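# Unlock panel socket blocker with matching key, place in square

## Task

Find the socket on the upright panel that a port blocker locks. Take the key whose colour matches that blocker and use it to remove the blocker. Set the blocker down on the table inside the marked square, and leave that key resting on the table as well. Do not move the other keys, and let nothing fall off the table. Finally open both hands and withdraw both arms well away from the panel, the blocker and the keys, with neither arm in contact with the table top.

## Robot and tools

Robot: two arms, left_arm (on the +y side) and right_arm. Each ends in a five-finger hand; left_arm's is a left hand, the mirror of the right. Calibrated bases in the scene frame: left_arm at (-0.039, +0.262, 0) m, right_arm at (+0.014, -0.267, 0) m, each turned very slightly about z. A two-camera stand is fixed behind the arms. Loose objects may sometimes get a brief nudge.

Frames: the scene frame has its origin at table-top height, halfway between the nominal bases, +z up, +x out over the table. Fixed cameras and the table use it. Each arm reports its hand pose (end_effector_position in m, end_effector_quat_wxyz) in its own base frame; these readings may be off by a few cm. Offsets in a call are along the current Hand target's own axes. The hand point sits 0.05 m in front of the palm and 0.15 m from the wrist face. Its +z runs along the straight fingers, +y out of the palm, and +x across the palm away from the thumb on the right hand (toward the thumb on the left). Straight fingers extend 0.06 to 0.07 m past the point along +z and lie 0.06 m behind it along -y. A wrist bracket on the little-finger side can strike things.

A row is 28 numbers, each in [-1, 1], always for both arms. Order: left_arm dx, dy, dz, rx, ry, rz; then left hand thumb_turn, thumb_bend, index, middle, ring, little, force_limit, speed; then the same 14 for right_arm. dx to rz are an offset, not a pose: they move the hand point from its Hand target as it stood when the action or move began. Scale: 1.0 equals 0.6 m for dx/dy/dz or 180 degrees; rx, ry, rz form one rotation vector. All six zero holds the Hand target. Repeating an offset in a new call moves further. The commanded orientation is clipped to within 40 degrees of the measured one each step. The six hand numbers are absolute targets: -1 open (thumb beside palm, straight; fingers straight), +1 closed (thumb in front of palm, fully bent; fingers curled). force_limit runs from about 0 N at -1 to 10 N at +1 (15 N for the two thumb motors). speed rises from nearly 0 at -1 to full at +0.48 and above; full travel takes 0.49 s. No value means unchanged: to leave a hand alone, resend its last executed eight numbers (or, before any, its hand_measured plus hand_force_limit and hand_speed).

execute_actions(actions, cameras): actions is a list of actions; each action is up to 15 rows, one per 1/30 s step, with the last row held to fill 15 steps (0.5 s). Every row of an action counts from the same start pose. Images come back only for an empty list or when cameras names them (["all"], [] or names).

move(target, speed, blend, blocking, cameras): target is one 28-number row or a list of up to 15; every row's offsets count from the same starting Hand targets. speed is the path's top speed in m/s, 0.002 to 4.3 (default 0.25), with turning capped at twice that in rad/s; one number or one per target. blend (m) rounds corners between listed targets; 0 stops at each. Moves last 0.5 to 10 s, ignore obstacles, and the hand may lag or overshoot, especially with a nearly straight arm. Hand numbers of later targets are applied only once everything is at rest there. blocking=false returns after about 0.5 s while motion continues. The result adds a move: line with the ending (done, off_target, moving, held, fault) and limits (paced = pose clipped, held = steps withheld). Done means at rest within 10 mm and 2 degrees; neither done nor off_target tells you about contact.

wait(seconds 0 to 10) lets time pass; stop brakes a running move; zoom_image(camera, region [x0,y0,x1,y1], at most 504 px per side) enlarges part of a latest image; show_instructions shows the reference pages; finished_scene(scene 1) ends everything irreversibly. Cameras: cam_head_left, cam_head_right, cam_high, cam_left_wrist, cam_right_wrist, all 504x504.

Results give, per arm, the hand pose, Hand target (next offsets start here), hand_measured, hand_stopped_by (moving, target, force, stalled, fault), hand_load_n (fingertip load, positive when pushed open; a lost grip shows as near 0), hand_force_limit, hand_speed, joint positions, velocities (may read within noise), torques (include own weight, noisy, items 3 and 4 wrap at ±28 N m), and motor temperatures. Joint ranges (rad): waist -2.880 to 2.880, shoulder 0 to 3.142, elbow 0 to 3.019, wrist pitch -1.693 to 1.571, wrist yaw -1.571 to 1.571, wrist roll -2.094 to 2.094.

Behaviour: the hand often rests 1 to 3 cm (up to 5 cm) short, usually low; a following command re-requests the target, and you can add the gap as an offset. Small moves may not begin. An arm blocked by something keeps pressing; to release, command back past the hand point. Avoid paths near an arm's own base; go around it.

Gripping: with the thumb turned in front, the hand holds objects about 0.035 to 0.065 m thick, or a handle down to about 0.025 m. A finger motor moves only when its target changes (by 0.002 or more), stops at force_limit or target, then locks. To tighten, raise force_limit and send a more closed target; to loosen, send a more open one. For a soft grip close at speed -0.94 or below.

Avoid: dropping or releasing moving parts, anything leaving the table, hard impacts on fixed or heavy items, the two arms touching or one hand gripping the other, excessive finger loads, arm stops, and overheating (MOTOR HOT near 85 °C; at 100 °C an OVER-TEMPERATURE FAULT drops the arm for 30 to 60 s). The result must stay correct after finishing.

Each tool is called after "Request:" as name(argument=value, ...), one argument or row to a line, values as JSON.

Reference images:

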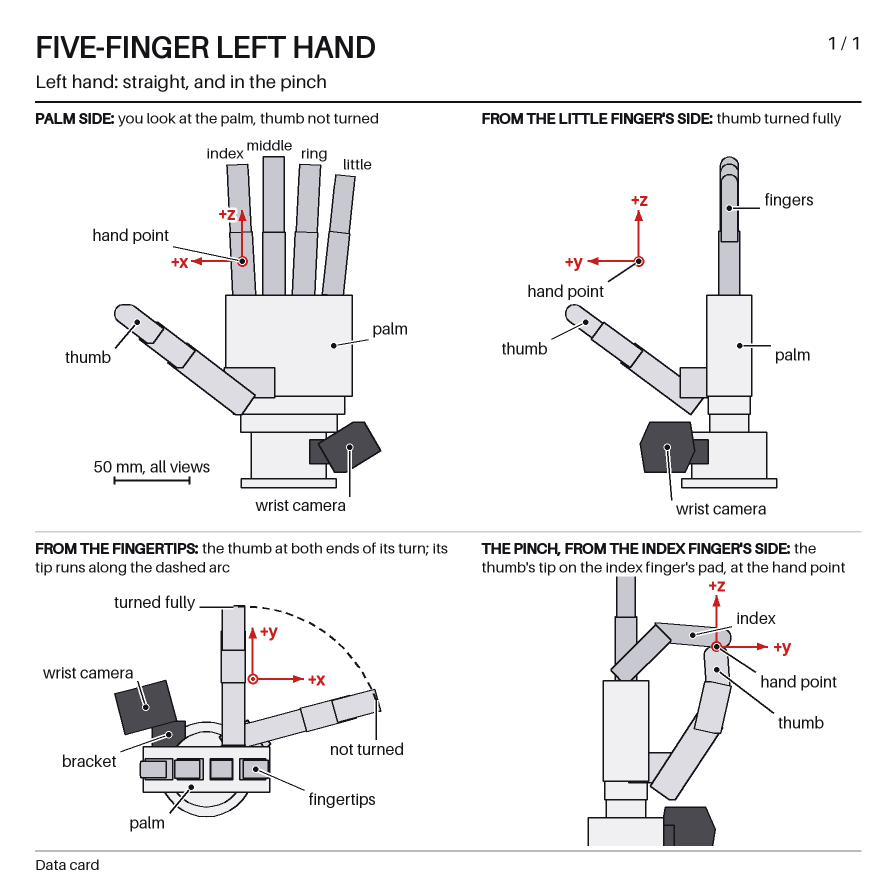

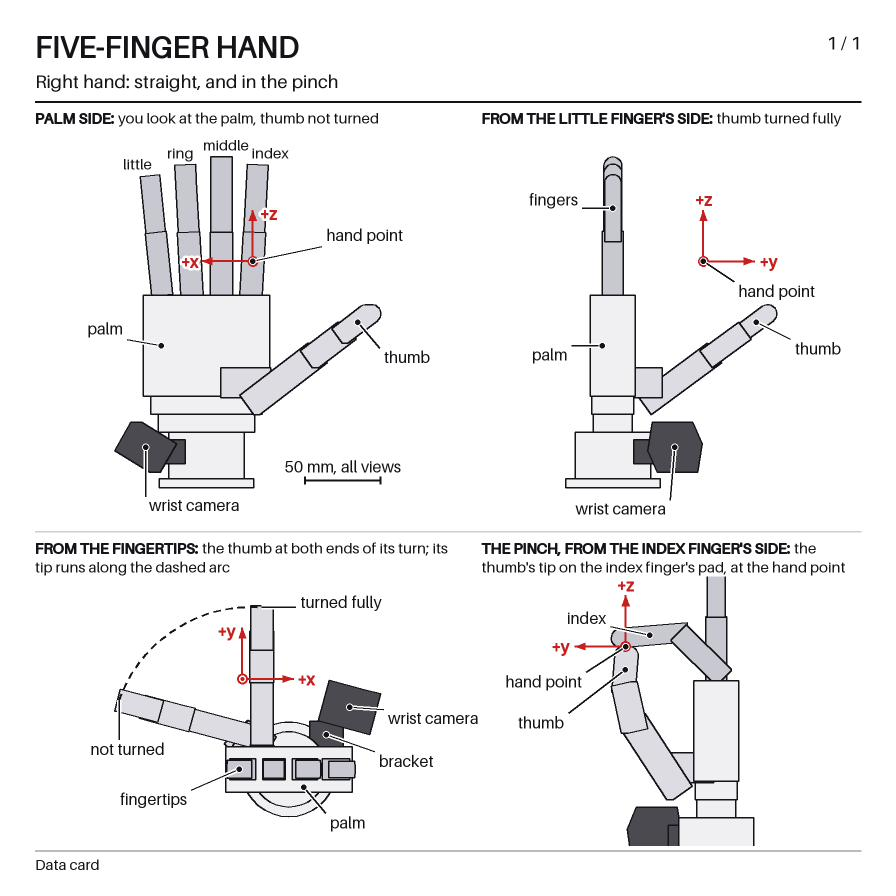

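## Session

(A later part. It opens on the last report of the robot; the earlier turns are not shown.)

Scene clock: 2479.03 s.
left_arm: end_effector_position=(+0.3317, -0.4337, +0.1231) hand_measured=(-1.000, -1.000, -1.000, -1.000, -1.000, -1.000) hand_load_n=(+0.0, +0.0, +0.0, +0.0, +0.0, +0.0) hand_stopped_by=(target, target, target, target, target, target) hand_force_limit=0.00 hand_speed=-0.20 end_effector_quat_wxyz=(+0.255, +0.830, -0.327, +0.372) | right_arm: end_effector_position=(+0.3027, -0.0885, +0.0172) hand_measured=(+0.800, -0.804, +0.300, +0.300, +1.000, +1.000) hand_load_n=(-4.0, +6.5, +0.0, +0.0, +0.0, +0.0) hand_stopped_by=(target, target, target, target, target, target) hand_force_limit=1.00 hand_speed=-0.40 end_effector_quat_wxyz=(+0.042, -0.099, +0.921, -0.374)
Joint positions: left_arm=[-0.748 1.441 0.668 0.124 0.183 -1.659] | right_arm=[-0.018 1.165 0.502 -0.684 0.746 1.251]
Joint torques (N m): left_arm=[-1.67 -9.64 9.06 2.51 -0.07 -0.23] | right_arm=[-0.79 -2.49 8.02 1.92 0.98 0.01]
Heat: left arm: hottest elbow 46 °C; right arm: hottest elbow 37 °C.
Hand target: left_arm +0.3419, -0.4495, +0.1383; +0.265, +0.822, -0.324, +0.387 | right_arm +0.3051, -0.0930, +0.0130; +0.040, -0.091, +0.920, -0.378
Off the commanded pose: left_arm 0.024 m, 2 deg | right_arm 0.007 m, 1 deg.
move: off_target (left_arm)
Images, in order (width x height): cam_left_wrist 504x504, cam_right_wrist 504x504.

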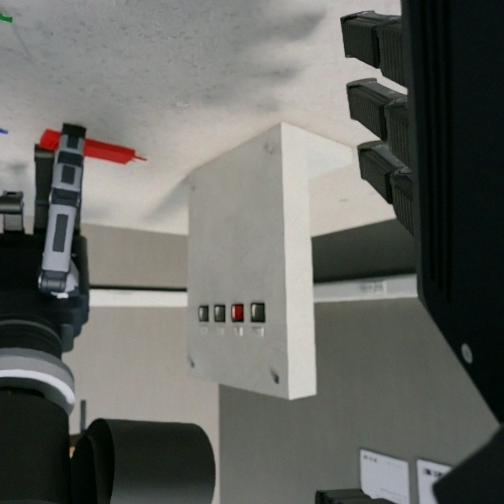

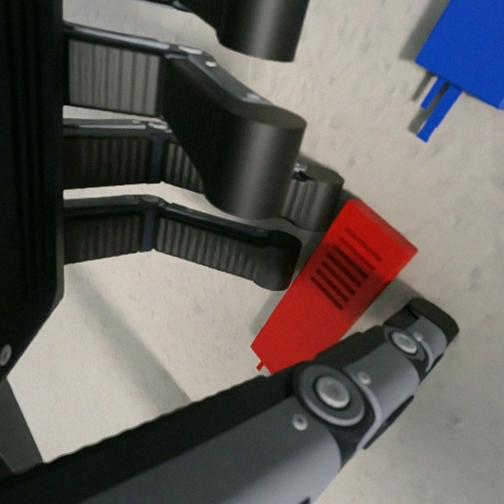

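Request:
execute_actions(
  actions=[
    [[0,0,0,0,0,0,-1,-1,-1,-1,-1,-1,0,-0.2,0,0,0,0,0,0,0.8,-0.45,0.3,0.3,1,1,0.6,-0.75]],
  ],
  cameras=["cam_right_wrist","cam_left_wrist"],
)

Request:
zoom_image(
  camera="cam_right_wrist",
  region=[230, 140, 480, 390],
)

Scene clock: 2484.70 s.
left_arm: end_effector_position=(+0.3317, -0.4337, +0.1231) hand_measured=(-1.000, -1.000, -1.000, -1.000, -1.000, -1.000) hand_load_n=(+0.0, +0.0, +0.0, +0.0, +0.0, +0.0) hand_stopped_by=(target, target, target, target, target, target) hand_force_limit=0.00 hand_speed=-0.20 end_effector_quat_wxyz=(+0.255, +0.830, -0.327, +0.372) | right_arm: end_effector_position=(+0.3027, -0.0875, +0.0168) hand_measured=(+0.800, -0.776, +0.300, +0.300, +1.000, +1.000) hand_load_n=(-5.5, +10.5, +0.0, +0.0, +0.0, +0.0) hand_stopped_by=(target, force, target, target, target, target) hand_force_limit=0.60 hand_speed=-0.75 end_effector_quat_wxyz=(+0.042, -0.100, +0.922, -0.372)
Joint positions: left_arm=[-0.748 1.441 0.668 0.124 0.183 -1.659] | right_arm=[-0.018 1.165 0.502 -0.684 0.74 1.249]
Joint torques (N m): left_arm=[-1.55 -9.64 9.07 2.48 -0.08 -0.24] | right_arm=[-0.09 -2.73 8.01 1.69 1.29 0.03]
Heat: left arm: hottest elbow 46 °C; right arm: hottest elbow 37 °C.
Hand target: left_arm +0.3419, -0.4495, +0.1383; +0.265, +0.822, -0.324, +0.387 | right_arm +0.3051, -0.0930, +0.0130; +0.040, -0.091, +0.920, -0.378
Off the commanded pose: left_arm 0.024 m, 2 deg | right_arm 0.007 m, 1 deg.
Images, in order (width x height): cam_left_wrist 504x504, cam_right_wrist 504x504.

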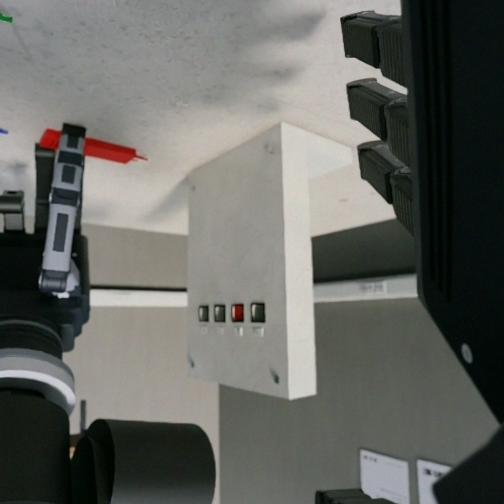

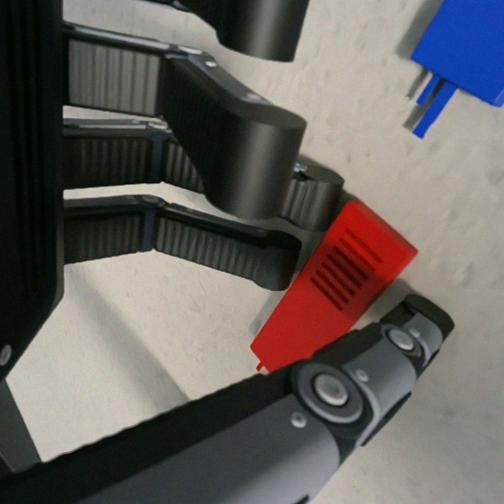

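Scaled by 2.016 from the camera's 504x504 image, which has a finer 720x720 frame.

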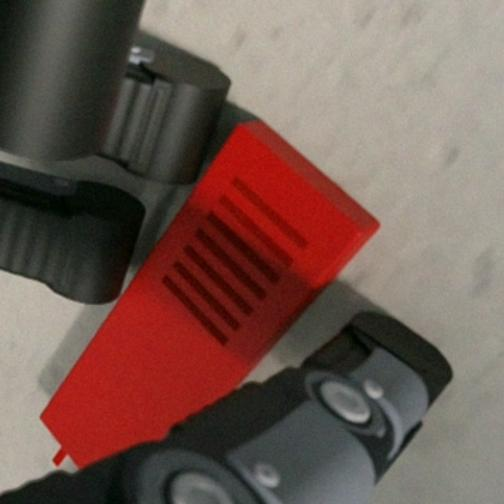

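Request:
move(
  target=[0,0,0,0,0,0,-1,-1,-1,-1,-1,-1,0,-0.2,-0.000064,-0.009371,-0.009459,0,0,0,0.8,-0.45,0.3,0.3,1,1,0.6,-0.75],
  speed=0.02,
)

Scene clock: 2496.57 s.
left_arm: end_effector_position=(+0.3317, -0.4337, +0.1231) hand_measured=(-1.000, -1.000, -1.000, -1.000, -1.000, -1.000) hand_load_n=(+0.0, -0.5, +0.0, +0.0, +0.0, +0.0) hand_stopped_by=(target, target, target, target, target, target) hand_force_limit=0.00 hand_speed=-0.20 end_effector_quat_wxyz=(+0.255, +0.830, -0.327, +0.372) | right_arm: end_effector_position=(+0.3017, -0.0875, +0.0167) hand_measured=(+0.800, -0.776, +0.300, +0.300, +1.000, +1.000) hand_load_n=(+0.0, +9.0, +0.0, +0.0, +0.0, +0.5) hand_stopped_by=(target, force, target, target, target, target) hand_force_limit=0.60 hand_speed=-0.75 end_effector_quat_wxyz=(+0.041, -0.101, +0.922, -0.372)
Joint positions: left_arm=[-0.748 1.441 0.668 0.124 0.183 -1.659] | right_arm=[-0.018 1.164 0.502 -0.688 0.74 1.249]
Joint torques (N m): left_arm=[-1.73 -9.64 9.07 2.5 -0.07 -0.22] | right_arm=[-0.5 -3.14 8.9 0.54 1.24 0.05]
Heat: left arm: hottest elbow 46 °C; right arm: hottest elbow 36 °C.
Hand target: left_arm +0.3419, -0.4495, +0.1383; +0.265, +0.822, -0.324, +0.387 | right_arm +0.3051, -0.0930, +0.0209; +0.040, -0.091, +0.920, -0.378
Off the commanded pose: left_arm 0.024 m, 2 deg | right_arm 0.008 m, 1 deg.
move: off_target (left_arm)

Request:
move(
  target=[0,0,0,0,0,0,-1,-1,-1,-1,-1,-1,0,-0.2,-0.000064,-0.009371,-0.009459,0,0,0,0.8,-0.45,0.3,0.3,1,1,0.6,-0.75],
  speed=0.02,
)

Scene clock: 2506.03 s.
left_arm: end_effector_position=(+0.3317, -0.4337, +0.1231) hand_measured=(-1.000, -1.000, -1.000, -1.000, -1.000, -1.000) hand_load_n=(-0.5, -0.5, +0.0, +0.0, +0.0, +0.0) hand_stopped_by=(target, target, target, target, target, target) hand_force_limit=0.00 hand_speed=-0.20 end_effector_quat_wxyz=(+0.255, +0.830, -0.327, +0.372) | right_arm: end_effector_position=(+0.2960, -0.0897, +0.0175) hand_measured=(+0.800, -0.774, +0.300, +0.300, +1.000, +1.000) hand_load_n=(+1.5, +0.0, +0.0, +0.0, +0.0, +0.0) hand_stopped_by=(target, force, target, target, target, target) hand_force_limit=0.60 hand_speed=-0.75 end_effector_quat_wxyz=(+0.032, -0.099, +0.921, -0.376)
Joint positions: left_arm=[-0.748 1.441 0.668 0.124 0.183 -1.659] | right_arm=[-0.018 1.159 0.502 -0.714 0.752 1.26]
Joint torques (N m): left_arm=[-1.67 -9.58 9.07 2.5 -0.08 -0.23] | right_arm=[-0.38 -5.19 9.8 0.46 0.78 -0.14]
Heat: left arm: hottest elbow 46 °C; right arm: hottest elbow 36 °C.
Hand target: left_arm +0.3419, -0.4495, +0.1383; +0.265, +0.822, -0.324, +0.387 | right_arm +0.3051, -0.0930, +0.0289; +0.040, -0.091, +0.920, -0.378
Off the commanded pose: left_arm 0.024 m, 2 deg | right_arm 0.015 m, 1 deg.
move: off_target (left_arm, right_arm)

Request:
execute_actions(
  actions=[
    [[0,0,0,0,0,0,-1,-1,-1,-1,-1,-1,0,-0.2,0,0,0,0,0,0,0.8,-0.72,0.3,0.3,1,1,0.2,-0.7]],
  ],
  cameras=["cam_right_wrist"],
)

Request:
zoom_image(
  camera="cam_right_wrist",
  region=[230, 140, 480, 390],
)

Scene clock: 2508.87 s.
left_arm: end_effector_position=(+0.3317, -0.4337, +0.1231) hand_measured=(-1.000, -1.000, -1.000, -1.000, -1.000, -1.000) hand_load_n=(+0.0, +0.0, -0.5, +0.0, +0.0, +0.0) hand_stopped_by=(target, target, target, target, target, target) hand_force_limit=0.00 hand_speed=-0.20 end_effector_quat_wxyz=(+0.255, +0.830, -0.327, +0.372) | right_arm: end_effector_position=(+0.2953, -0.0897, +0.0175) hand_measured=(+0.800, -0.720, +0.300, +0.300, +1.000, +1.000) hand_load_n=(+0.5, +1.0, +0.0, +0.0, +0.0, +0.5) hand_stopped_by=(target, target, target, target, target, target) hand_force_limit=0.20 hand_speed=-0.70 end_effector_quat_wxyz=(+0.031, -0.099, +0.921, -0.376)
Joint positions: left_arm=[-0.748 1.441 0.668 0.124 0.183 -1.659] | right_arm=[-0.018 1.158 0.502 -0.717 0.752 1.26]
Joint torques (N m): left_arm=[-1.73 -9.47 9.06 2.5 -0.07 -0.22] | right_arm=[-0.91 -4.6 10.03 0.62 0.75 -0.12]
Heat: left arm: hottest elbow 46 °C; right arm: hottest elbow 37 °C.
Hand target: left_arm +0.3419, -0.4495, +0.1383; +0.265, +0.822, -0.324, +0.387 | right_arm +0.3051, -0.0930, +0.0290; +0.040, -0.091, +0.920, -0.378
Off the commanded pose: left_arm 0.024 m, 2 deg | right_arm 0.015 m, 1 deg.
Images, in order (width x height): cam_right_wrist 504x504.

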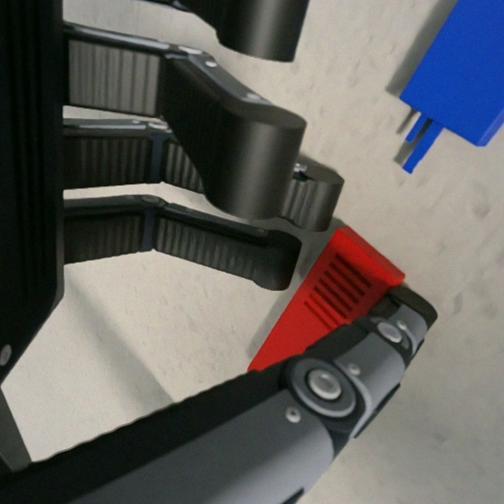

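Scaled by 2.016 from the camera's 504x504 image, which has a finer 720x720 frame.

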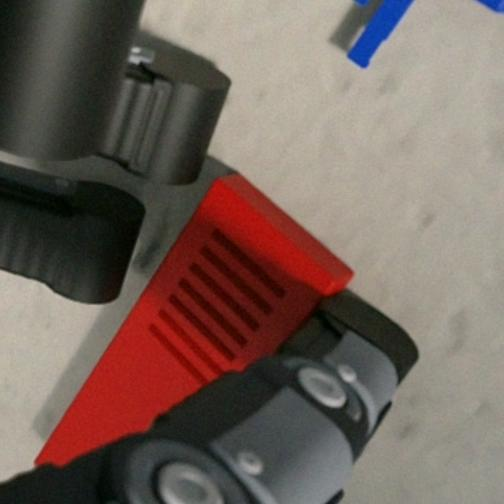

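Request:
move(
  target=[0,0,0,0,0,0,-1,-1,-1,-1,-1,-1,0,-0.2,-0.002152,0.019007,0.01984,0,0,0,0.8,-0.72,0.3,0.3,1,1,0.2,-0.7],
  speed=0.03,
  cameras=["cam_right_wrist"],
)

Request:
zoom_image(
  camera="cam_right_wrist",
  region=[230, 140, 480, 390],
)

Scene clock: 2513.47 s.
left_arm: end_effector_position=(+0.3317, -0.4337, +0.1231) hand_measured=(-1.000, -1.000, -1.000, -1.000, -1.000, -1.000) hand_load_n=(+0.0, +0.0, +0.0, +0.0, +0.0, +0.0) hand_stopped_by=(target, target, target, target, target, target) hand_force_limit=0.00 hand_speed=-0.20 end_effector_quat_wxyz=(+0.255, +0.830, -0.327, +0.372) | right_arm: end_effector_position=(+0.2990, -0.0899, +0.0171) hand_measured=(+0.800, -0.722, +0.300, +0.300, +1.000, +1.000) hand_load_n=(-9.0, +4.0, +0.0, +0.0, +0.0, +0.0) hand_stopped_by=(target, target, target, target, target, target) hand_force_limit=0.20 hand_speed=-0.70 end_effector_quat_wxyz=(+0.034, -0.107, +0.919, -0.378)
Joint positions: left_arm=[-0.748 1.441 0.668 0.124 0.183 -1.659] | right_arm=[-0.018 1.164 0.502 -0.694 0.754 1.235]
Joint torques (N m): left_arm=[-1.79 -9.58 9.05 2.51 -0.08 -0.23] | right_arm=[-0.5 -1.44 8.06 2.33 0.7 0.18]
Heat: left arm: hottest elbow 46 °C; right arm: hottest elbow 37 °C.
Hand target: left_arm +0.3419, -0.4495, +0.1383; +0.265, +0.822, -0.324, +0.387 | right_arm +0.3065, -0.0930, +0.0124; +0.040, -0.091, +0.920, -0.378
Off the commanded pose: left_arm 0.024 m, 2 deg | right_arm 0.009 m, 2 deg.
move: off_target (left_arm)
Images, in order (width x height): cam_right_wrist 504x504.

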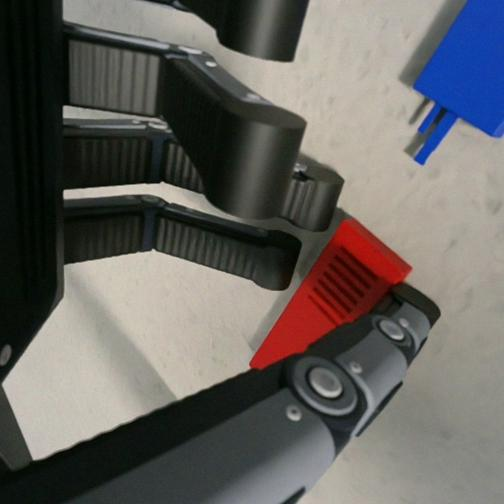

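Scaled by 2.016 from the camera's 504x504 image, which has a finer 720x720 frame.

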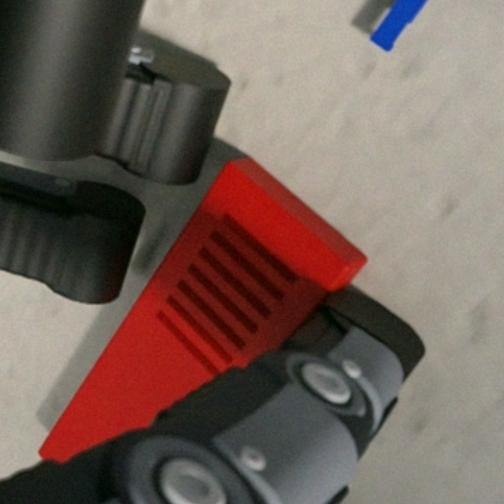

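Request:
move(
  target=[0,0,0,0,0,0,-1,-1,-1,-1,-1,-1,0,-0.2,-0.006532,-0.002086,-0.000233,-0.01389,0,0,0.8,-0.78,0.3,0.3,1,1,0.2,-0.4],
  speed=0.02,
  cameras=["cam_right_wrist"],
)

Request:
zoom_image(
  camera="cam_right_wrist",
  region=[230, 140, 480, 390],
)

Scene clock: 2531.77 s.
left_arm: end_effector_position=(+0.3317, -0.4337, +0.1231) hand_measured=(-1.000, -1.000, -1.000, -1.000, -1.000, -1.000) hand_load_n=(+0.0, +0.0, +0.0, +0.0, +0.0, +0.0) hand_stopped_by=(target, target, target, target, target, target) hand_force_limit=0.00 hand_speed=-0.20 end_effector_quat_wxyz=(+0.255, +0.830, -0.327, +0.372) | right_arm: end_effector_position=(+0.2985, -0.0914, +0.0151) hand_measured=(+0.800, -0.780, +0.300, +0.300, +1.000, +1.000) hand_load_n=(-8.5, +0.5, +0.0, +0.0, +0.0, +0.0) hand_stopped_by=(target, target, target, target, target, target) hand_force_limit=0.20 hand_speed=-0.40 end_effector_quat_wxyz=(+0.032, -0.104, +0.925, -0.364)
Joint positions: left_arm=[-0.748 1.441 0.668 0.124 0.183 -1.659] | right_arm=[-0.043 1.166 0.505 -0.691 0.722 1.22]
Joint torques (N m): left_arm=[-1.73 -9.58 9.05 2.52 -0.07 -0.23] | right_arm=[-1.03 -2.26 9.62 1.83 0.04 0.06]
Heat: left arm: hottest elbow 46 °C; right arm: hottest elbow 36 °C.
Hand target: left_arm +0.3419, -0.4495, +0.1383; +0.265, +0.822, -0.324, +0.387 | right_arm +0.3103, -0.0930, +0.0133; +0.038, -0.092, +0.928, -0.358
Off the commanded pose: left_arm 0.024 m, 2 deg | right_arm 0.012 m, 2 deg.
move: off_target (left_arm, right_arm)
Images, in order (width x height): cam_right_wrist 504x504.

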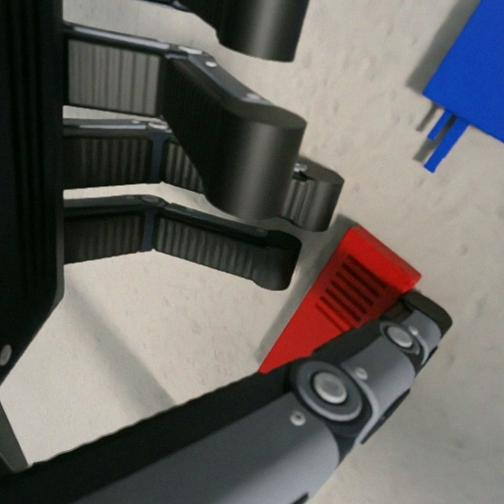

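Scaled by 2.016 from the camera's 504x504 image, which has a finer 720x720 frame.

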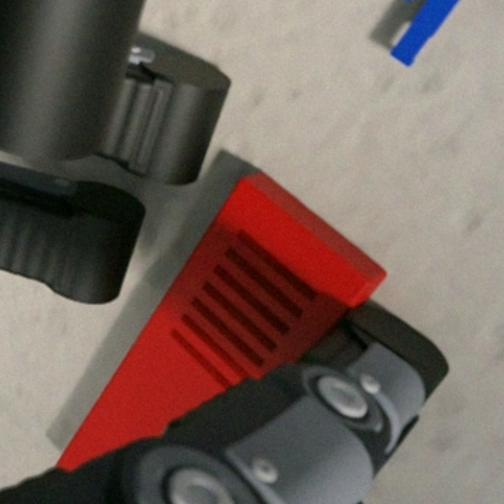

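Request:
move(
  target=[0,0,0,0,0,0,-1,-1,-1,-1,-1,-1,0,-0.2,-0.00004,-0.0068,-0.0075,0,0,0,0.8,-0.78,0.3,0.3,1,1,0.2,-0.4],
  speed=0.02,
  cameras=["cam_right_wrist"],
)

Request:
zoom_image(
  camera="cam_right_wrist",
  region=[230, 140, 480, 390],
)

Scene clock: 2535.60 s.
left_arm: end_effector_position=(+0.3317, -0.4337, +0.1231) hand_measured=(-1.000, -1.000, -1.000, -1.000, -1.000, -1.000) hand_load_n=(+0.0, +0.0, -0.5, +0.0, +0.0, +0.0) hand_stopped_by=(target, target, target, target, target, target) hand_force_limit=0.00 hand_speed=-0.20 end_effector_quat_wxyz=(+0.255, +0.830, -0.327, +0.372) | right_arm: end_effector_position=(+0.2988, -0.0914, +0.0155) hand_measured=(+0.800, -0.780, +0.300, +0.300, +1.000, +1.000) hand_load_n=(-7.0, +0.0, +0.0, +0.0, +0.0, +0.0) hand_stopped_by=(target, target, target, target, target, target) hand_force_limit=0.20 hand_speed=-0.40 end_effector_quat_wxyz=(+0.031, -0.105, +0.925, -0.364)
Joint positions: left_arm=[-0.748 1.441 0.668 0.124 0.183 -1.659] | right_arm=[-0.044 1.166 0.507 -0.693 0.721 1.218]
Joint torques (N m): left_arm=[-1.73 -9.64 9.05 2.5 -0.07 -0.23] | right_arm=[-1.38 -3.14 10.13 1.16 0.04 0.03]
Heat: left arm: hottest elbow 46 °C; right arm: hottest elbow 36 °C.
Hand target: left_arm +0.3419, -0.4495, +0.1383; +0.265, +0.822, -0.324, +0.387 | right_arm +0.3105, -0.0931, +0.0195; +0.038, -0.092, +0.928, -0.358
Off the commanded pose: left_arm 0.024 m, 2 deg | right_arm 0.012 m, 2 deg.
move: off_target (left_arm, right_arm)
Images, in order (width x height): cam_right_wrist 504x504.

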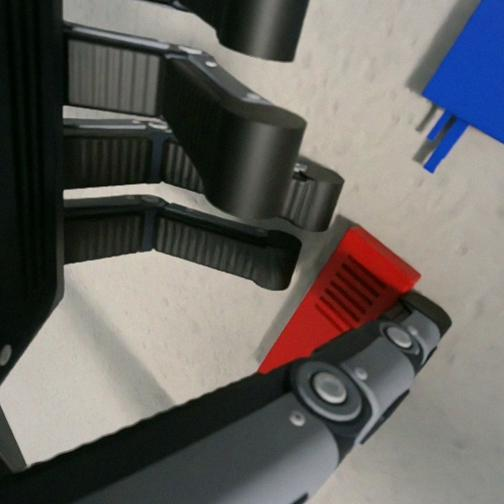

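Scaled by 2.016 from the camera's 504x504 image, which has a finer 720x720 frame.

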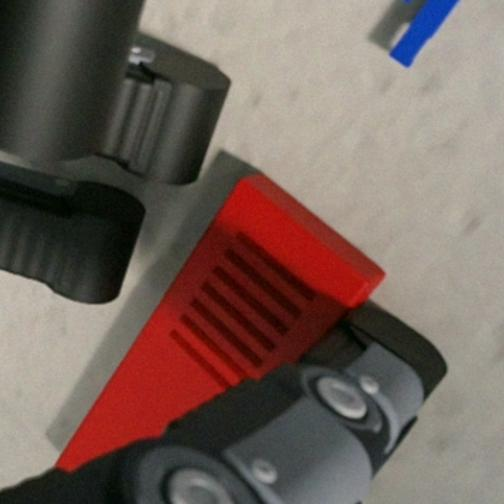

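Request:
move(
  target=[0,0,0,0,0,0,-1,-1,-1,-1,-1,-1,0,-0.2,-0.00004,-0.0068,-0.0075,0,0,0,0.8,-0.78,0.3,0.3,1,1,0.2,-0.4],
  speed=0.02,
)

Scene clock: 2539.03 s.
left_arm: end_effector_position=(+0.3317, -0.4337, +0.1231) hand_measured=(-1.000, -1.000, -1.000, -1.000, -1.000, -1.000) hand_load_n=(+0.0, +0.0, +0.0, +0.0, +0.0, +0.0) hand_stopped_by=(target, target, target, target, target, target) hand_force_limit=0.00 hand_speed=-0.20 end_effector_quat_wxyz=(+0.255, +0.830, -0.327, +0.372) | right_arm: end_effector_position=(+0.2976, -0.0916, +0.0159) hand_measured=(+0.800, -0.780, +0.300, +0.300, +1.000, +1.000) hand_load_n=(-1.0, -3.0, +0.0, +0.0, +0.0, +0.0) hand_stopped_by=(target, target, target, target, target, target) hand_force_limit=0.20 hand_speed=-0.40 end_effector_quat_wxyz=(+0.029, -0.103, +0.926, -0.362)
Joint positions: left_arm=[-0.748 1.441 0.668 0.124 0.183 -1.659] | right_arm=[-0.046 1.166 0.51 -0.705 0.719 1.225]
Joint torques (N m): left_arm=[-1.61 -9.58 9.03 2.48 -0.07 -0.23] | right_arm=[-0.67 -3.9 10.62 0.85 0.15 -0.02]
Heat: left arm: hottest elbow 46 °C; right arm: hottest elbow 36 °C.
Hand target: left_arm +0.3419, -0.4495, +0.1383; +0.265, +0.822, -0.324, +0.387 | right_arm +0.3103, -0.0931, +0.0255; +0.038, -0.092, +0.928, -0.358
Off the commanded pose: left_arm 0.024 m, 2 deg | right_arm 0.016 m, 2 deg.
move: off_target (left_arm, right_arm)

Request:
move(
  target=[0,0,0,0,0,0,-1,-1,-1,-1,-1,-1,0,-0.2,-0.01305,-0.0018,0.0019,0,0,0,0.8,-0.78,0.3,0.3,1,1,0.2,-0.4],
  speed=0.03,
  cameras=["cam_right_wrist"],
)

Request:
zoom_image(
  camera="cam_right_wrist",
  region=[230, 140, 480, 390],
)

Scene clock: 2543.47 s.
left_arm: end_effector_position=(+0.3317, -0.4337, +0.1231) hand_measured=(-1.000, -1.000, -1.000, -1.000, -1.000, -1.000) hand_load_n=(+0.0, +0.0, +0.0, +0.0, +0.0, +0.0) hand_stopped_by=(target, target, target, target, target, target) hand_force_limit=0.00 hand_speed=-0.20 end_effector_quat_wxyz=(+0.255, +0.830, -0.327, +0.372) | right_arm: end_effector_position=(+0.2992, -0.0911, +0.0162) hand_measured=(+0.800, -0.780, +0.300, +0.300, +1.000, +1.000) hand_load_n=(-5.0, -1.0, +0.0, +0.0, +0.0, +0.0) hand_stopped_by=(target, target, target, target, target, target) hand_force_limit=0.20 hand_speed=-0.40 end_effector_quat_wxyz=(+0.026, -0.104, +0.927, -0.360)
Joint positions: left_arm=[-0.748 1.441 0.668 0.124 0.183 -1.659] | right_arm=[-0.046 1.174 0.519 -0.712 0.716 1.226]
Joint torques (N m): left_arm=[-1.73 -9.58 9.06 2.48 -0.08 -0.23] | right_arm=[-0.32 -3.72 11.74 0.91 0.24 0.02]
Heat: left arm: hottest elbow 46 °C; right arm: hottest elbow 37 °C.
Hand target: left_arm +0.3419, -0.4495, +0.1383; +0.265, +0.822, -0.324, +0.387 | right_arm +0.3184, -0.0930, +0.0256; +0.038, -0.092, +0.928, -0.358
Off the commanded pose: left_arm 0.024 m, 2 deg | right_arm 0.021 m, 2 deg.
move: off_target (left_arm, right_arm)
Images, in order (width x height): cam_right_wrist 504x504.

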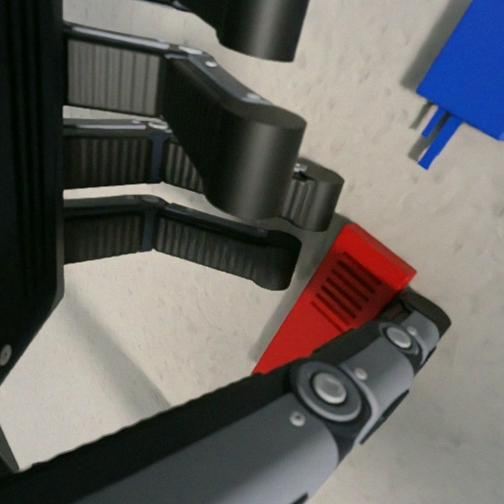

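Scaled by 2.016 from the camera's 504x504 image, which has a finer 720x720 frame.

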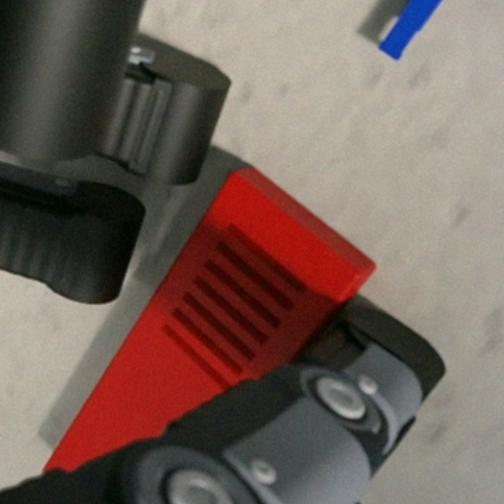

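Request:
move(
  target=[0,0,0,0,0,0,-1,-1,-1,-1,-1,-1,0,-0.2,0.009885,-0.033348,-0.037234,0,0,0,0.8,-0.8,0.3,0.3,1,1,0.2,-0.4],
  speed=0.03,
  cameras=["cam_right_wrist"],
)

Scene clock: 2556.67 s.
left_arm: end_effector_position=(+0.3317, -0.4337, +0.1231) hand_measured=(-1.000, -1.000, -1.000, -1.000, -1.000, -1.000) hand_load_n=(+0.0, +0.0, +0.0, +0.0, +0.0, +0.0) hand_stopped_by=(target, target, target, target, target, target) hand_force_limit=0.00 hand_speed=-0.20 end_effector_quat_wxyz=(+0.255, +0.830, -0.327, +0.372) | right_arm: end_effector_position=(+0.2921, -0.0893, +0.0341) hand_measured=(+0.800, -0.800, +0.300, +0.300, +1.000, +1.000) hand_load_n=(+0.0, +0.0, +0.0, +0.0, +0.0, +0.0) hand_stopped_by=(target, target, target, target, target, target) hand_force_limit=0.20 hand_speed=-0.40 end_effector_quat_wxyz=(+0.016, -0.109, +0.928, -0.355)
Joint positions: left_arm=[-0.748 1.441 0.668 0.124 0.183 -1.659] | right_arm=[-0.046 1.124 0.548 -0.815 0.708 1.226]
Joint torques (N m): left_arm=[-1.79 -9.58 9.06 2.48 -0.07 -0.23] | right_arm=[-1.67 -5.01 12.37 0.4 0.53 -0.07]
Heat: left arm: hottest elbow 46 °C; right arm: hottest elbow 38 °C.
Hand target: left_arm +0.3419, -0.4495, +0.1383; +0.265, +0.822, -0.324, +0.387 | right_arm +0.3124, -0.0941, +0.0555; +0.038, -0.092, +0.928, -0.358
Off the commanded pose: left_arm 0.024 m, 2 deg | right_arm 0.030 m, 3 deg.
move: off_target (left_arm, right_arm)
Images, in order (width x height): cam_right_wrist 504x504.

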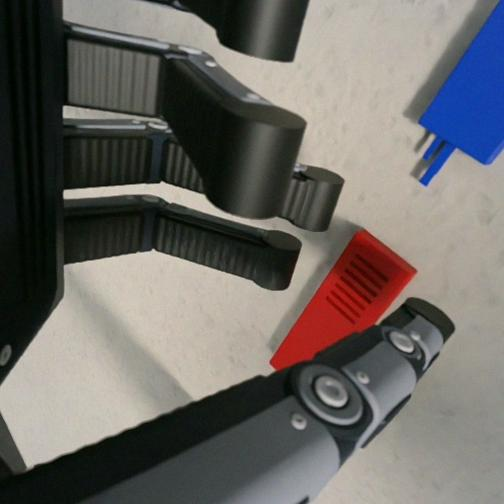

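Request:
move(
  target=[0,0,0,0,0,0,-1,-1,-1,-1,-1,-1,0,-0.2,0.007783,0.040992,0.039653,0,0,0,0.8,-0.8,0.3,0.3,1,1,0.2,-0.4],
  speed=0.04,
  cameras=["cam_right_wrist"],
)

Request:
zoom_image(
  camera="cam_right_wrist",
  region=[230, 140, 480, 390],
)

Scene clock: 2590.63 s.
left_arm: end_effector_position=(+0.3317, -0.4337, +0.1231) hand_measured=(-1.000, -1.000, -1.000, -1.000, -1.000, -1.000) hand_load_n=(+0.0, +0.0, +0.0, +0.0, +0.0, +0.0) hand_stopped_by=(target, target, target, target, target, target) hand_force_limit=0.00 hand_speed=-0.20 end_effector_quat_wxyz=(+0.255, +0.830, -0.327, +0.372) | right_arm: end_effector_position=(+0.3059, -0.0899, +0.0232) hand_measured=(+0.800, -0.800, +0.300, +0.300, +1.000, +1.000) hand_load_n=(+0.0, +0.0, +0.0, +0.0, +0.0, +0.0) hand_stopped_by=(target, target, target, target, target, target) hand_force_limit=0.20 hand_speed=-0.40 end_effector_quat_wxyz=(+0.037, -0.100, +0.927, -0.359)
Joint positions: left_arm=[-0.748 1.441 0.668 0.124 0.183 -1.659] | right_arm=[-0.046 1.161 0.53 -0.713 0.708 1.226]
Joint torques (N m): left_arm=[-1.67 -9.58 9.03 2.52 -0.07 -0.23] | right_arm=[-0.91 -4.42 8.01 1.52 0.64 0.02]
Heat: left arm: hottest elbow 46 °C; right arm: hottest elbow 42 °C.
Hand target: left_arm +0.3419, -0.4495, +0.1383; +0.265, +0.822, -0.324, +0.387 | right_arm +0.3075, -0.0928, +0.0213; +0.038, -0.092, +0.928, -0.358
Off the commanded pose: left_arm 0.024 m, 2 deg | right_arm 0.004 m, 1 deg.
move: off_target (left_arm)
Images, in order (width x height): cam_right_wrist 504x504.

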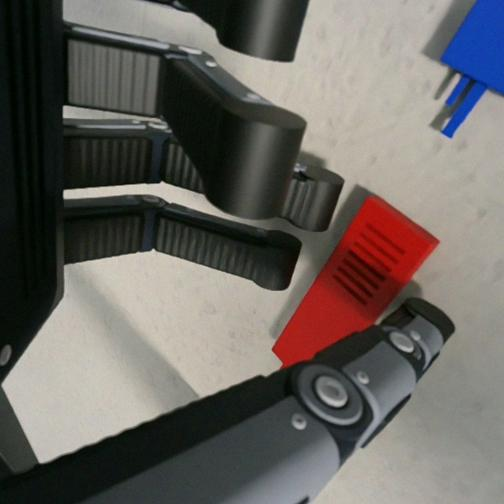

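Scaled by 2.016 from the camera's 504x504 image, which has a finer 720x720 frame.

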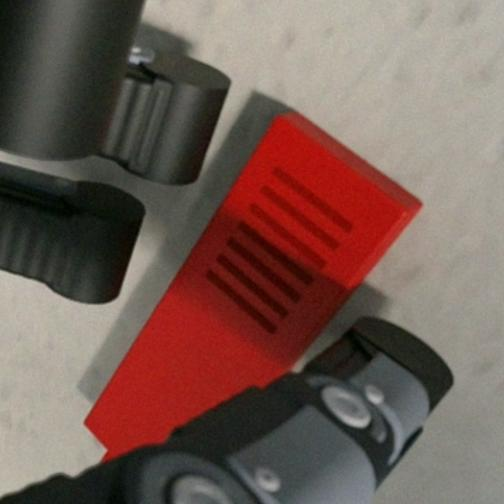

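Request:
execute_actions(
  actions=[
    [[0,0,0,0,0,0,-1,-1,-1,-1,-1,-1,0,-0.2,0,0,0,0,0,0,0.8,-0.73,0.3,0.3,1,1,0.2,-0.4]],
  ],
  cameras=["cam_right_wrist"],
)

Request:
zoom_image(
  camera="cam_right_wrist",
  region=[230, 140, 480, 390],
)

Scene clock: 2595.40 s.
left_arm: end_effector_position=(+0.3317, -0.4337, +0.1231) hand_measured=(-1.000, -1.000, -1.000, -1.000, -1.000, -1.000) hand_load_n=(+0.0, +0.0, +0.0, +0.0, -0.5, +0.0) hand_stopped_by=(target, target, target, target, target, target) hand_force_limit=0.00 hand_speed=-0.20 end_effector_quat_wxyz=(+0.255, +0.830, -0.327, +0.372) | right_arm: end_effector_position=(+0.3059, -0.0899, +0.0232) hand_measured=(+0.800, -0.730, +0.300, +0.300, +1.000, +1.000) hand_load_n=(+0.0, +0.0, +0.0, +0.0, +0.0, +0.0) hand_stopped_by=(target, target, target, target, target, target) hand_force_limit=0.20 hand_speed=-0.40 end_effector_quat_wxyz=(+0.037, -0.100, +0.927, -0.359)
Joint positions: left_arm=[-0.748 1.441 0.668 0.124 0.183 -1.659] | right_arm=[-0.046 1.161 0.53 -0.713 0.708 1.226]
Joint torques (N m): left_arm=[-1.9 -9.58 9.06 2.48 -0.08 -0.23] | right_arm=[-0.21 -4.07 8.25 1.44 0.57 0.01]
Heat: left arm: hottest elbow 46 °C; right arm: hottest elbow 41 °C.
Hand target: left_arm +0.3419, -0.4495, +0.1383; +0.265, +0.822, -0.324, +0.387 | right_arm +0.3075, -0.0927, +0.0213; +0.038, -0.092, +0.928, -0.358
Off the commanded pose: left_arm 0.024 m, 2 deg | right_arm 0.004 m, 1 deg.
Images, in order (width x height): cam_right_wrist 504x504.

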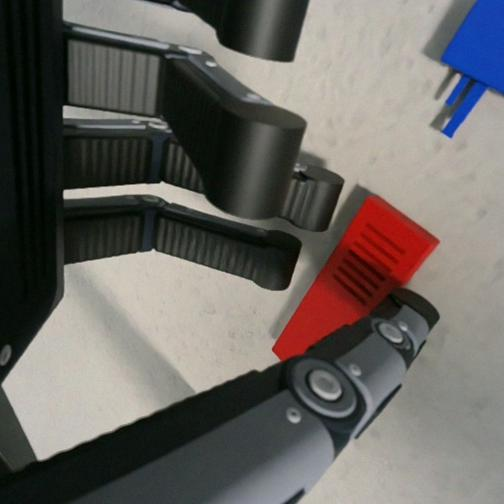

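Scaled by 2.016 from the camera's 504x504 image, which has a finer 720x720 frame.

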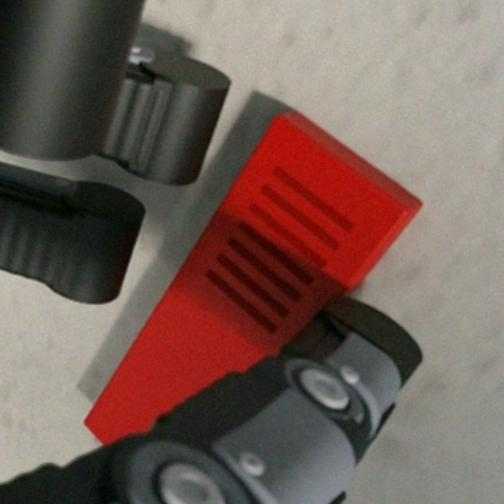

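Request:
move(
  target=[0,0,0,0,0,0,-1,-1,-1,-1,-1,-1,0,-0.2,-0.000277,0.008821,0.007283,0,0,0,0.8,-0.765,0.3,0.3,1,1,0.2,-0.4],
  speed=0.02,
  cameras=["cam_right_wrist"],
)

Request:
zoom_image(
  camera="cam_right_wrist",
  region=[230, 140, 480, 390],
)

Scene clock: 2601.90 s.
left_arm: end_effector_position=(+0.3317, -0.4337, +0.1231) hand_measured=(-1.000, -1.000, -1.000, -1.000, -1.000, -1.000) hand_load_n=(+0.0, +0.0, +0.0, +0.0, +0.0, +0.0) hand_stopped_by=(target, target, target, target, target, target) hand_force_limit=0.00 hand_speed=-0.20 end_effector_quat_wxyz=(+0.255, +0.830, -0.327, +0.372) | right_arm: end_effector_position=(+0.3055, -0.0899, +0.0167) hand_measured=(+0.800, -0.766, +0.300, +0.300, +1.000, +1.000) hand_load_n=(-1.0, +0.0, +0.0, +0.0, +0.0, +0.0) hand_stopped_by=(target, target, target, target, target, target) hand_force_limit=0.20 hand_speed=-0.40 end_effector_quat_wxyz=(+0.036, -0.100, +0.928, -0.358)
Joint positions: left_arm=[-0.748 1.441 0.668 0.124 0.183 -1.659] | right_arm=[-0.046 1.177 0.521 -0.691 0.708 1.228]
Joint torques (N m): left_arm=[-1.85 -9.52 9.09 2.5 -0.06 -0.24] | right_arm=[-0.26 -4.01 7.9 1.35 0.63 0.07]
Heat: left arm: hottest elbow 46 °C; right arm: hottest elbow 40 °C.
Hand target: left_arm +0.3419, -0.4495, +0.1383; +0.265, +0.822, -0.324, +0.387 | right_arm +0.3075, -0.0917, +0.0144; +0.038, -0.092, +0.928, -0.358
Off the commanded pose: left_arm 0.024 m, 2 deg | right_arm 0.003 m, 1 deg.
move: off_target (left_arm)
Images, in order (width x height): cam_right_wrist 504x504.

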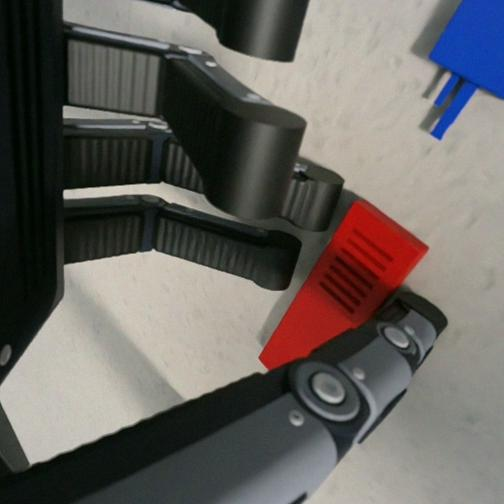

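Scaled by 2.016 from the camera's 504x504 image, which has a finer 720x720 frame.

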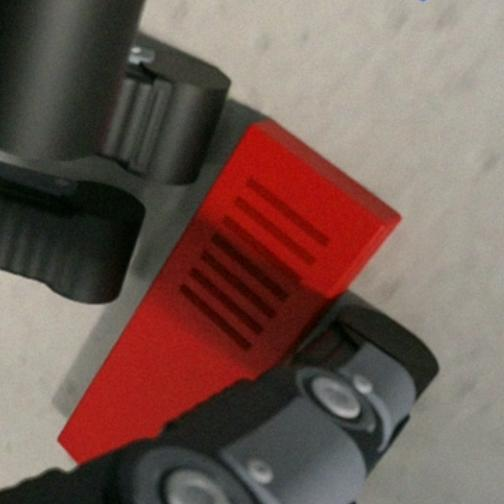

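Request:
move(
  target=[0,0,0,0,0,0,-1,-1,-1,-1,-1,-1,0,-0.2,-0.005834,-0.018742,-0.01892,0.003151,-0.011567,0.010464,0.8,-0.765,0.3,0.3,1,1,0.2,-0.4],
  speed=0.03,
)

Scene clock: 2607.30 s.
left_arm: end_effector_position=(+0.3317, -0.4337, +0.1231) hand_measured=(-1.000, -1.000, -1.000, -1.000, -1.000, -1.000) hand_load_n=(+0.0, +0.0, +0.0, +0.0, +0.0, +0.0) hand_stopped_by=(target, target, target, target, target, target) hand_force_limit=0.00 hand_speed=-0.20 end_effector_quat_wxyz=(+0.255, +0.830, -0.327, +0.372) | right_arm: end_effector_position=(+0.3094, -0.0898, +0.0270) hand_measured=(+0.800, -0.766, +0.300, +0.300, +1.000, +1.000) hand_load_n=(+0.0, +0.0, +0.0, +0.0, +0.0, +0.0) hand_stopped_by=(target, target, target, target, target, target) hand_force_limit=0.20 hand_speed=-0.40 end_effector_quat_wxyz=(+0.053, -0.094, +0.927, -0.360)
Joint positions: left_arm=[-0.748 1.441 0.668 0.124 0.183 -1.659] | right_arm=[-0.046 1.141 0.521 -0.691 0.707 1.228]
Joint torques (N m): left_arm=[-1.79 -9.58 9.06 2.52 -0.08 -0.23] | right_arm=[-0.5 -5.66 7.9 1.16 0.56 0.02]
Heat: left arm: hottest elbow 46 °C; right arm: hottest elbow 40 °C.
Hand target: left_arm +0.3419, -0.4495, +0.1383; +0.265, +0.822, -0.324, +0.387 | right_arm +0.3110, -0.0917, +0.0304; +0.061, -0.083, +0.927, -0.360
Off the commanded pose: left_arm 0.024 m, 2 deg | right_arm 0.004 m, 2 deg.
move: off_target (left_arm)

Request:
move(
  target=[0,0,0,0,0,0,-1,-1,-1,-1,-1,-1,0,-0.2,0.007126,0.01871,0.018522,-0.003148,0.011571,-0.010462,0.8,-0.765,0.3,0.3,1,1,0.2,-0.4],
  speed=0.03,
  cameras=["cam_right_wrist"],
)

Request:
zoom_image(
  camera="cam_right_wrist",
  region=[230, 140, 480, 390],
)

Scene clock: 2617.17 s.
left_arm: end_effector_position=(+0.3317, -0.4337, +0.1231) hand_measured=(-1.000, -1.000, -1.000, -1.000, -1.000, -1.000) hand_load_n=(+0.0, -0.5, +0.0, +0.0, +0.0, +0.0) hand_stopped_by=(target, target, target, target, target, target) hand_force_limit=0.00 hand_speed=-0.20 end_effector_quat_wxyz=(+0.255, +0.830, -0.327, +0.372) | right_arm: end_effector_position=(+0.3059, -0.0896, +0.0167) hand_measured=(+0.800, -0.766, +0.300, +0.300, +1.000, +1.000) hand_load_n=(-0.5, +0.0, +0.5, +0.0, +0.0, +0.0) hand_stopped_by=(target, target, target, target, target, target) hand_force_limit=0.20 hand_speed=-0.40 end_effector_quat_wxyz=(+0.037, -0.100, +0.928, -0.358)
Joint positions: left_arm=[-0.748 1.441 0.668 0.124 0.183 -1.659] | right_arm=[-0.046 1.177 0.521 -0.69 0.707 1.228]
Joint torques (N m): left_arm=[-1.67 -9.7 9.03 2.51 -0.08 -0.23] | right_arm=[-0.85 -3.78 7.71 1.24 0.63 0.02]
Heat: left arm: hottest elbow 46 °C; right arm: hottest elbow 39 °C.
Hand target: left_arm +0.3419, -0.4495, +0.1383; +0.265, +0.822, -0.324, +0.387 | right_arm +0.3075, -0.0917, +0.0145; +0.038, -0.092, +0.928, -0.358
Off the commanded pose: left_arm 0.024 m, 2 deg | right_arm 0.003 m, 1 deg.
move: off_target (left_arm)
Images, in order (width x height): cam_right_wrist 504x504.

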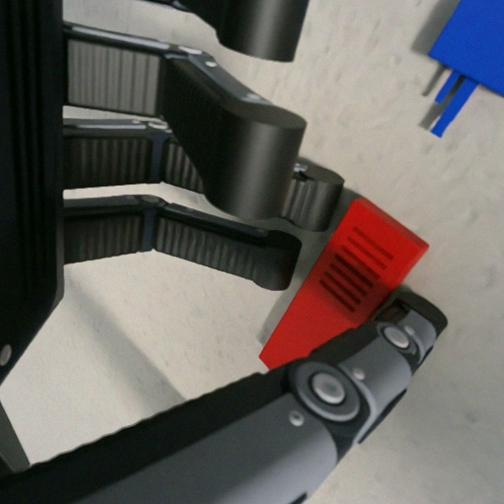

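Scaled by 2.016 from the camera's 504x504 image, which has a finer 720x720 frame.

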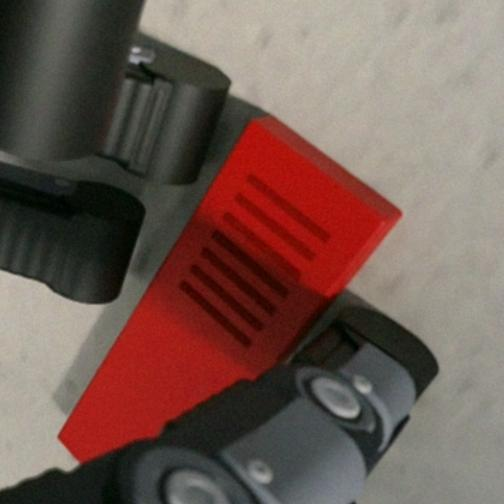

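Request:
execute_actions(
  actions=[
    [[0,0,0,0,0,0,-1,-1,-1,-1,-1,-1,0,-0.2,0,0,0,0,0,0,0.8,-0.5,0.3,0.3,1,1,0.2,-0.8]],
    [[0,0,0,0,0,0,-1,-1,-1,-1,-1,-1,0,-0.2,0,0,0,0,0,0,0.8,-0.5,0.3,0.3,1,1,0.2,-0.8]],
  ],
  cameras=["cam_right_wrist"],
)

Request:
zoom_image(
  camera="cam_right_wrist",
  region=[230, 140, 480, 390],
)

Scene clock: 2620.67 s.
left_arm: end_effector_position=(+0.3317, -0.4337, +0.1231) hand_measured=(-1.000, -1.000, -1.000, -1.000, -1.000, -1.000) hand_load_n=(+0.0, +0.0, +0.0, +0.0, +0.0, +0.0) hand_stopped_by=(target, target, target, target, target, target) hand_force_limit=0.00 hand_speed=-0.20 end_effector_quat_wxyz=(+0.255, +0.830, -0.327, +0.372) | right_arm: end_effector_position=(+0.3062, -0.0896, +0.0167) hand_measured=(+0.800, -0.648, +0.300, +0.300, +1.000, +1.000) hand_load_n=(+3.0, +9.5, +0.5, +5.0, +0.0, +0.0) hand_stopped_by=(target, force, target, target, target, target) hand_force_limit=0.20 hand_speed=-0.80 end_effector_quat_wxyz=(+0.038, -0.099, +0.928, -0.358)
Joint positions: left_arm=[-0.748 1.441 0.668 0.124 0.183 -1.659] | right_arm=[-0.046 1.177 0.521 -0.689 0.706 1.229]
Joint torques (N m): left_arm=[-1.79 -9.64 9.05 2.5 -0.07 -0.22] | right_arm=[-0.44 -4.07 7.82 1.4 0.65 0.03]
Heat: left arm: hottest elbow 46 °C; right arm: hottest elbow 39 °C.
Hand target: left_arm +0.3419, -0.4495, +0.1383; +0.265, +0.822, -0.324, +0.387 | right_arm +0.3075, -0.0917, +0.0145; +0.038, -0.092, +0.928, -0.358
Off the commanded pose: left_arm 0.024 m, 2 deg | right_arm 0.003 m, 1 deg.
Images, in order (width x height): cam_right_wrist 504x504.

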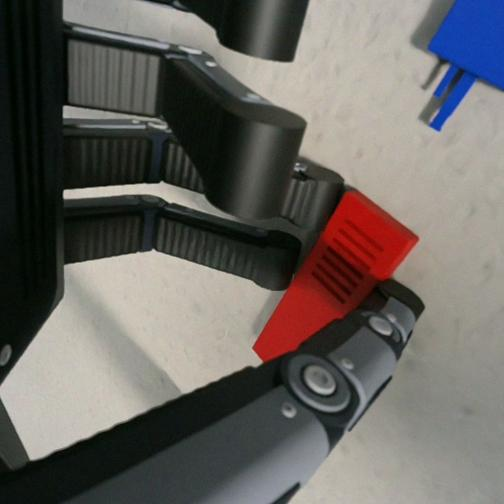

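Scaled by 2.016 from the camera's 504x504 image, which has a finer 720x720 frame.

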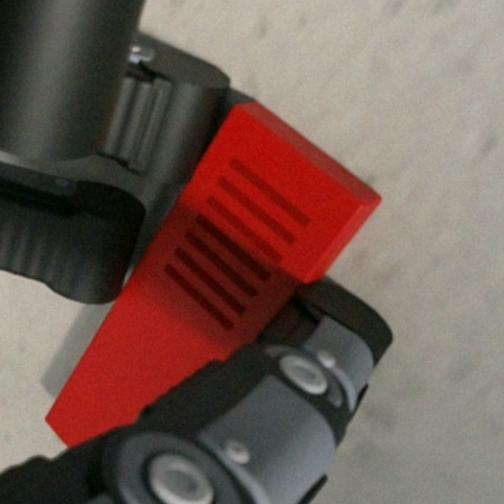

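Request:
execute_actions(
  actions=[
    [[0,0,0,0,0,0,-1,-1,-1,-1,-1,-1,0,-0.2,0,0,0,0,0,0,0.8,-0.4,0.3,0.3,1,1,0.7,-0.8]],
  ],
  cameras=["cam_right_wrist"],
)

Request:
zoom_image(
  camera="cam_right_wrist",
  region=[230, 140, 480, 390],
)

Scene clock: 2630.17 s.
left_arm: end_effector_position=(+0.3317, -0.4337, +0.1231) hand_measured=(-1.000, -1.000, -1.000, -1.000, -1.000, -1.000) hand_load_n=(+0.0, +0.0, +0.0, +0.0, +0.0, +0.0) hand_stopped_by=(target, target, target, target, target, target) hand_force_limit=0.00 hand_speed=-0.20 end_effector_quat_wxyz=(+0.255, +0.830, -0.327, +0.372) | right_arm: end_effector_position=(+0.3062, -0.0897, +0.0168) hand_measured=(+0.800, -0.638, +0.300, +0.300, +1.000, +1.000) hand_load_n=(+4.0, +13.0, +1.0, +6.5, +0.0, +0.0) hand_stopped_by=(target, force, target, target, target, target) hand_force_limit=0.70 hand_speed=-0.80 end_effector_quat_wxyz=(+0.038, -0.099, +0.928, -0.358)
Joint positions: left_arm=[-0.748 1.441 0.668 0.124 0.183 -1.659] | right_arm=[-0.046 1.177 0.521 -0.689 0.707 1.229]
Joint torques (N m): left_arm=[-1.73 -9.64 9.06 2.5 -0.08 -0.23] | right_arm=[-0.03 -4.07 7.87 1.28 0.69 0.02]
Heat: left arm: hottest elbow 46 °C; right arm: hottest elbow 39 °C.
Hand target: left_arm +0.3419, -0.4495, +0.1383; +0.265, +0.822, -0.324, +0.387 | right_arm +0.3075, -0.0917, +0.0145; +0.038, -0.092, +0.928, -0.358
Off the commanded pose: left_arm 0.024 m, 2 deg | right_arm 0.003 m, 1 deg.
Images, in order (width x height): cam_right_wrist 504x504.

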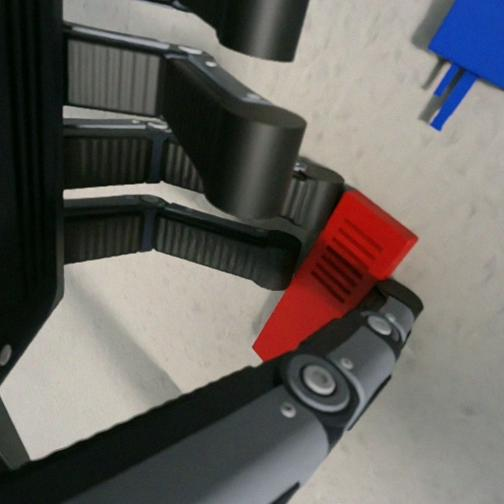

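Scaled by 2.016 from the camera's 504x504 image, which has a finer 720x720 frame.

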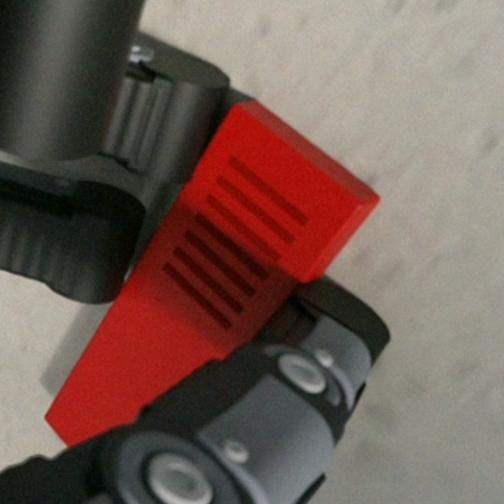

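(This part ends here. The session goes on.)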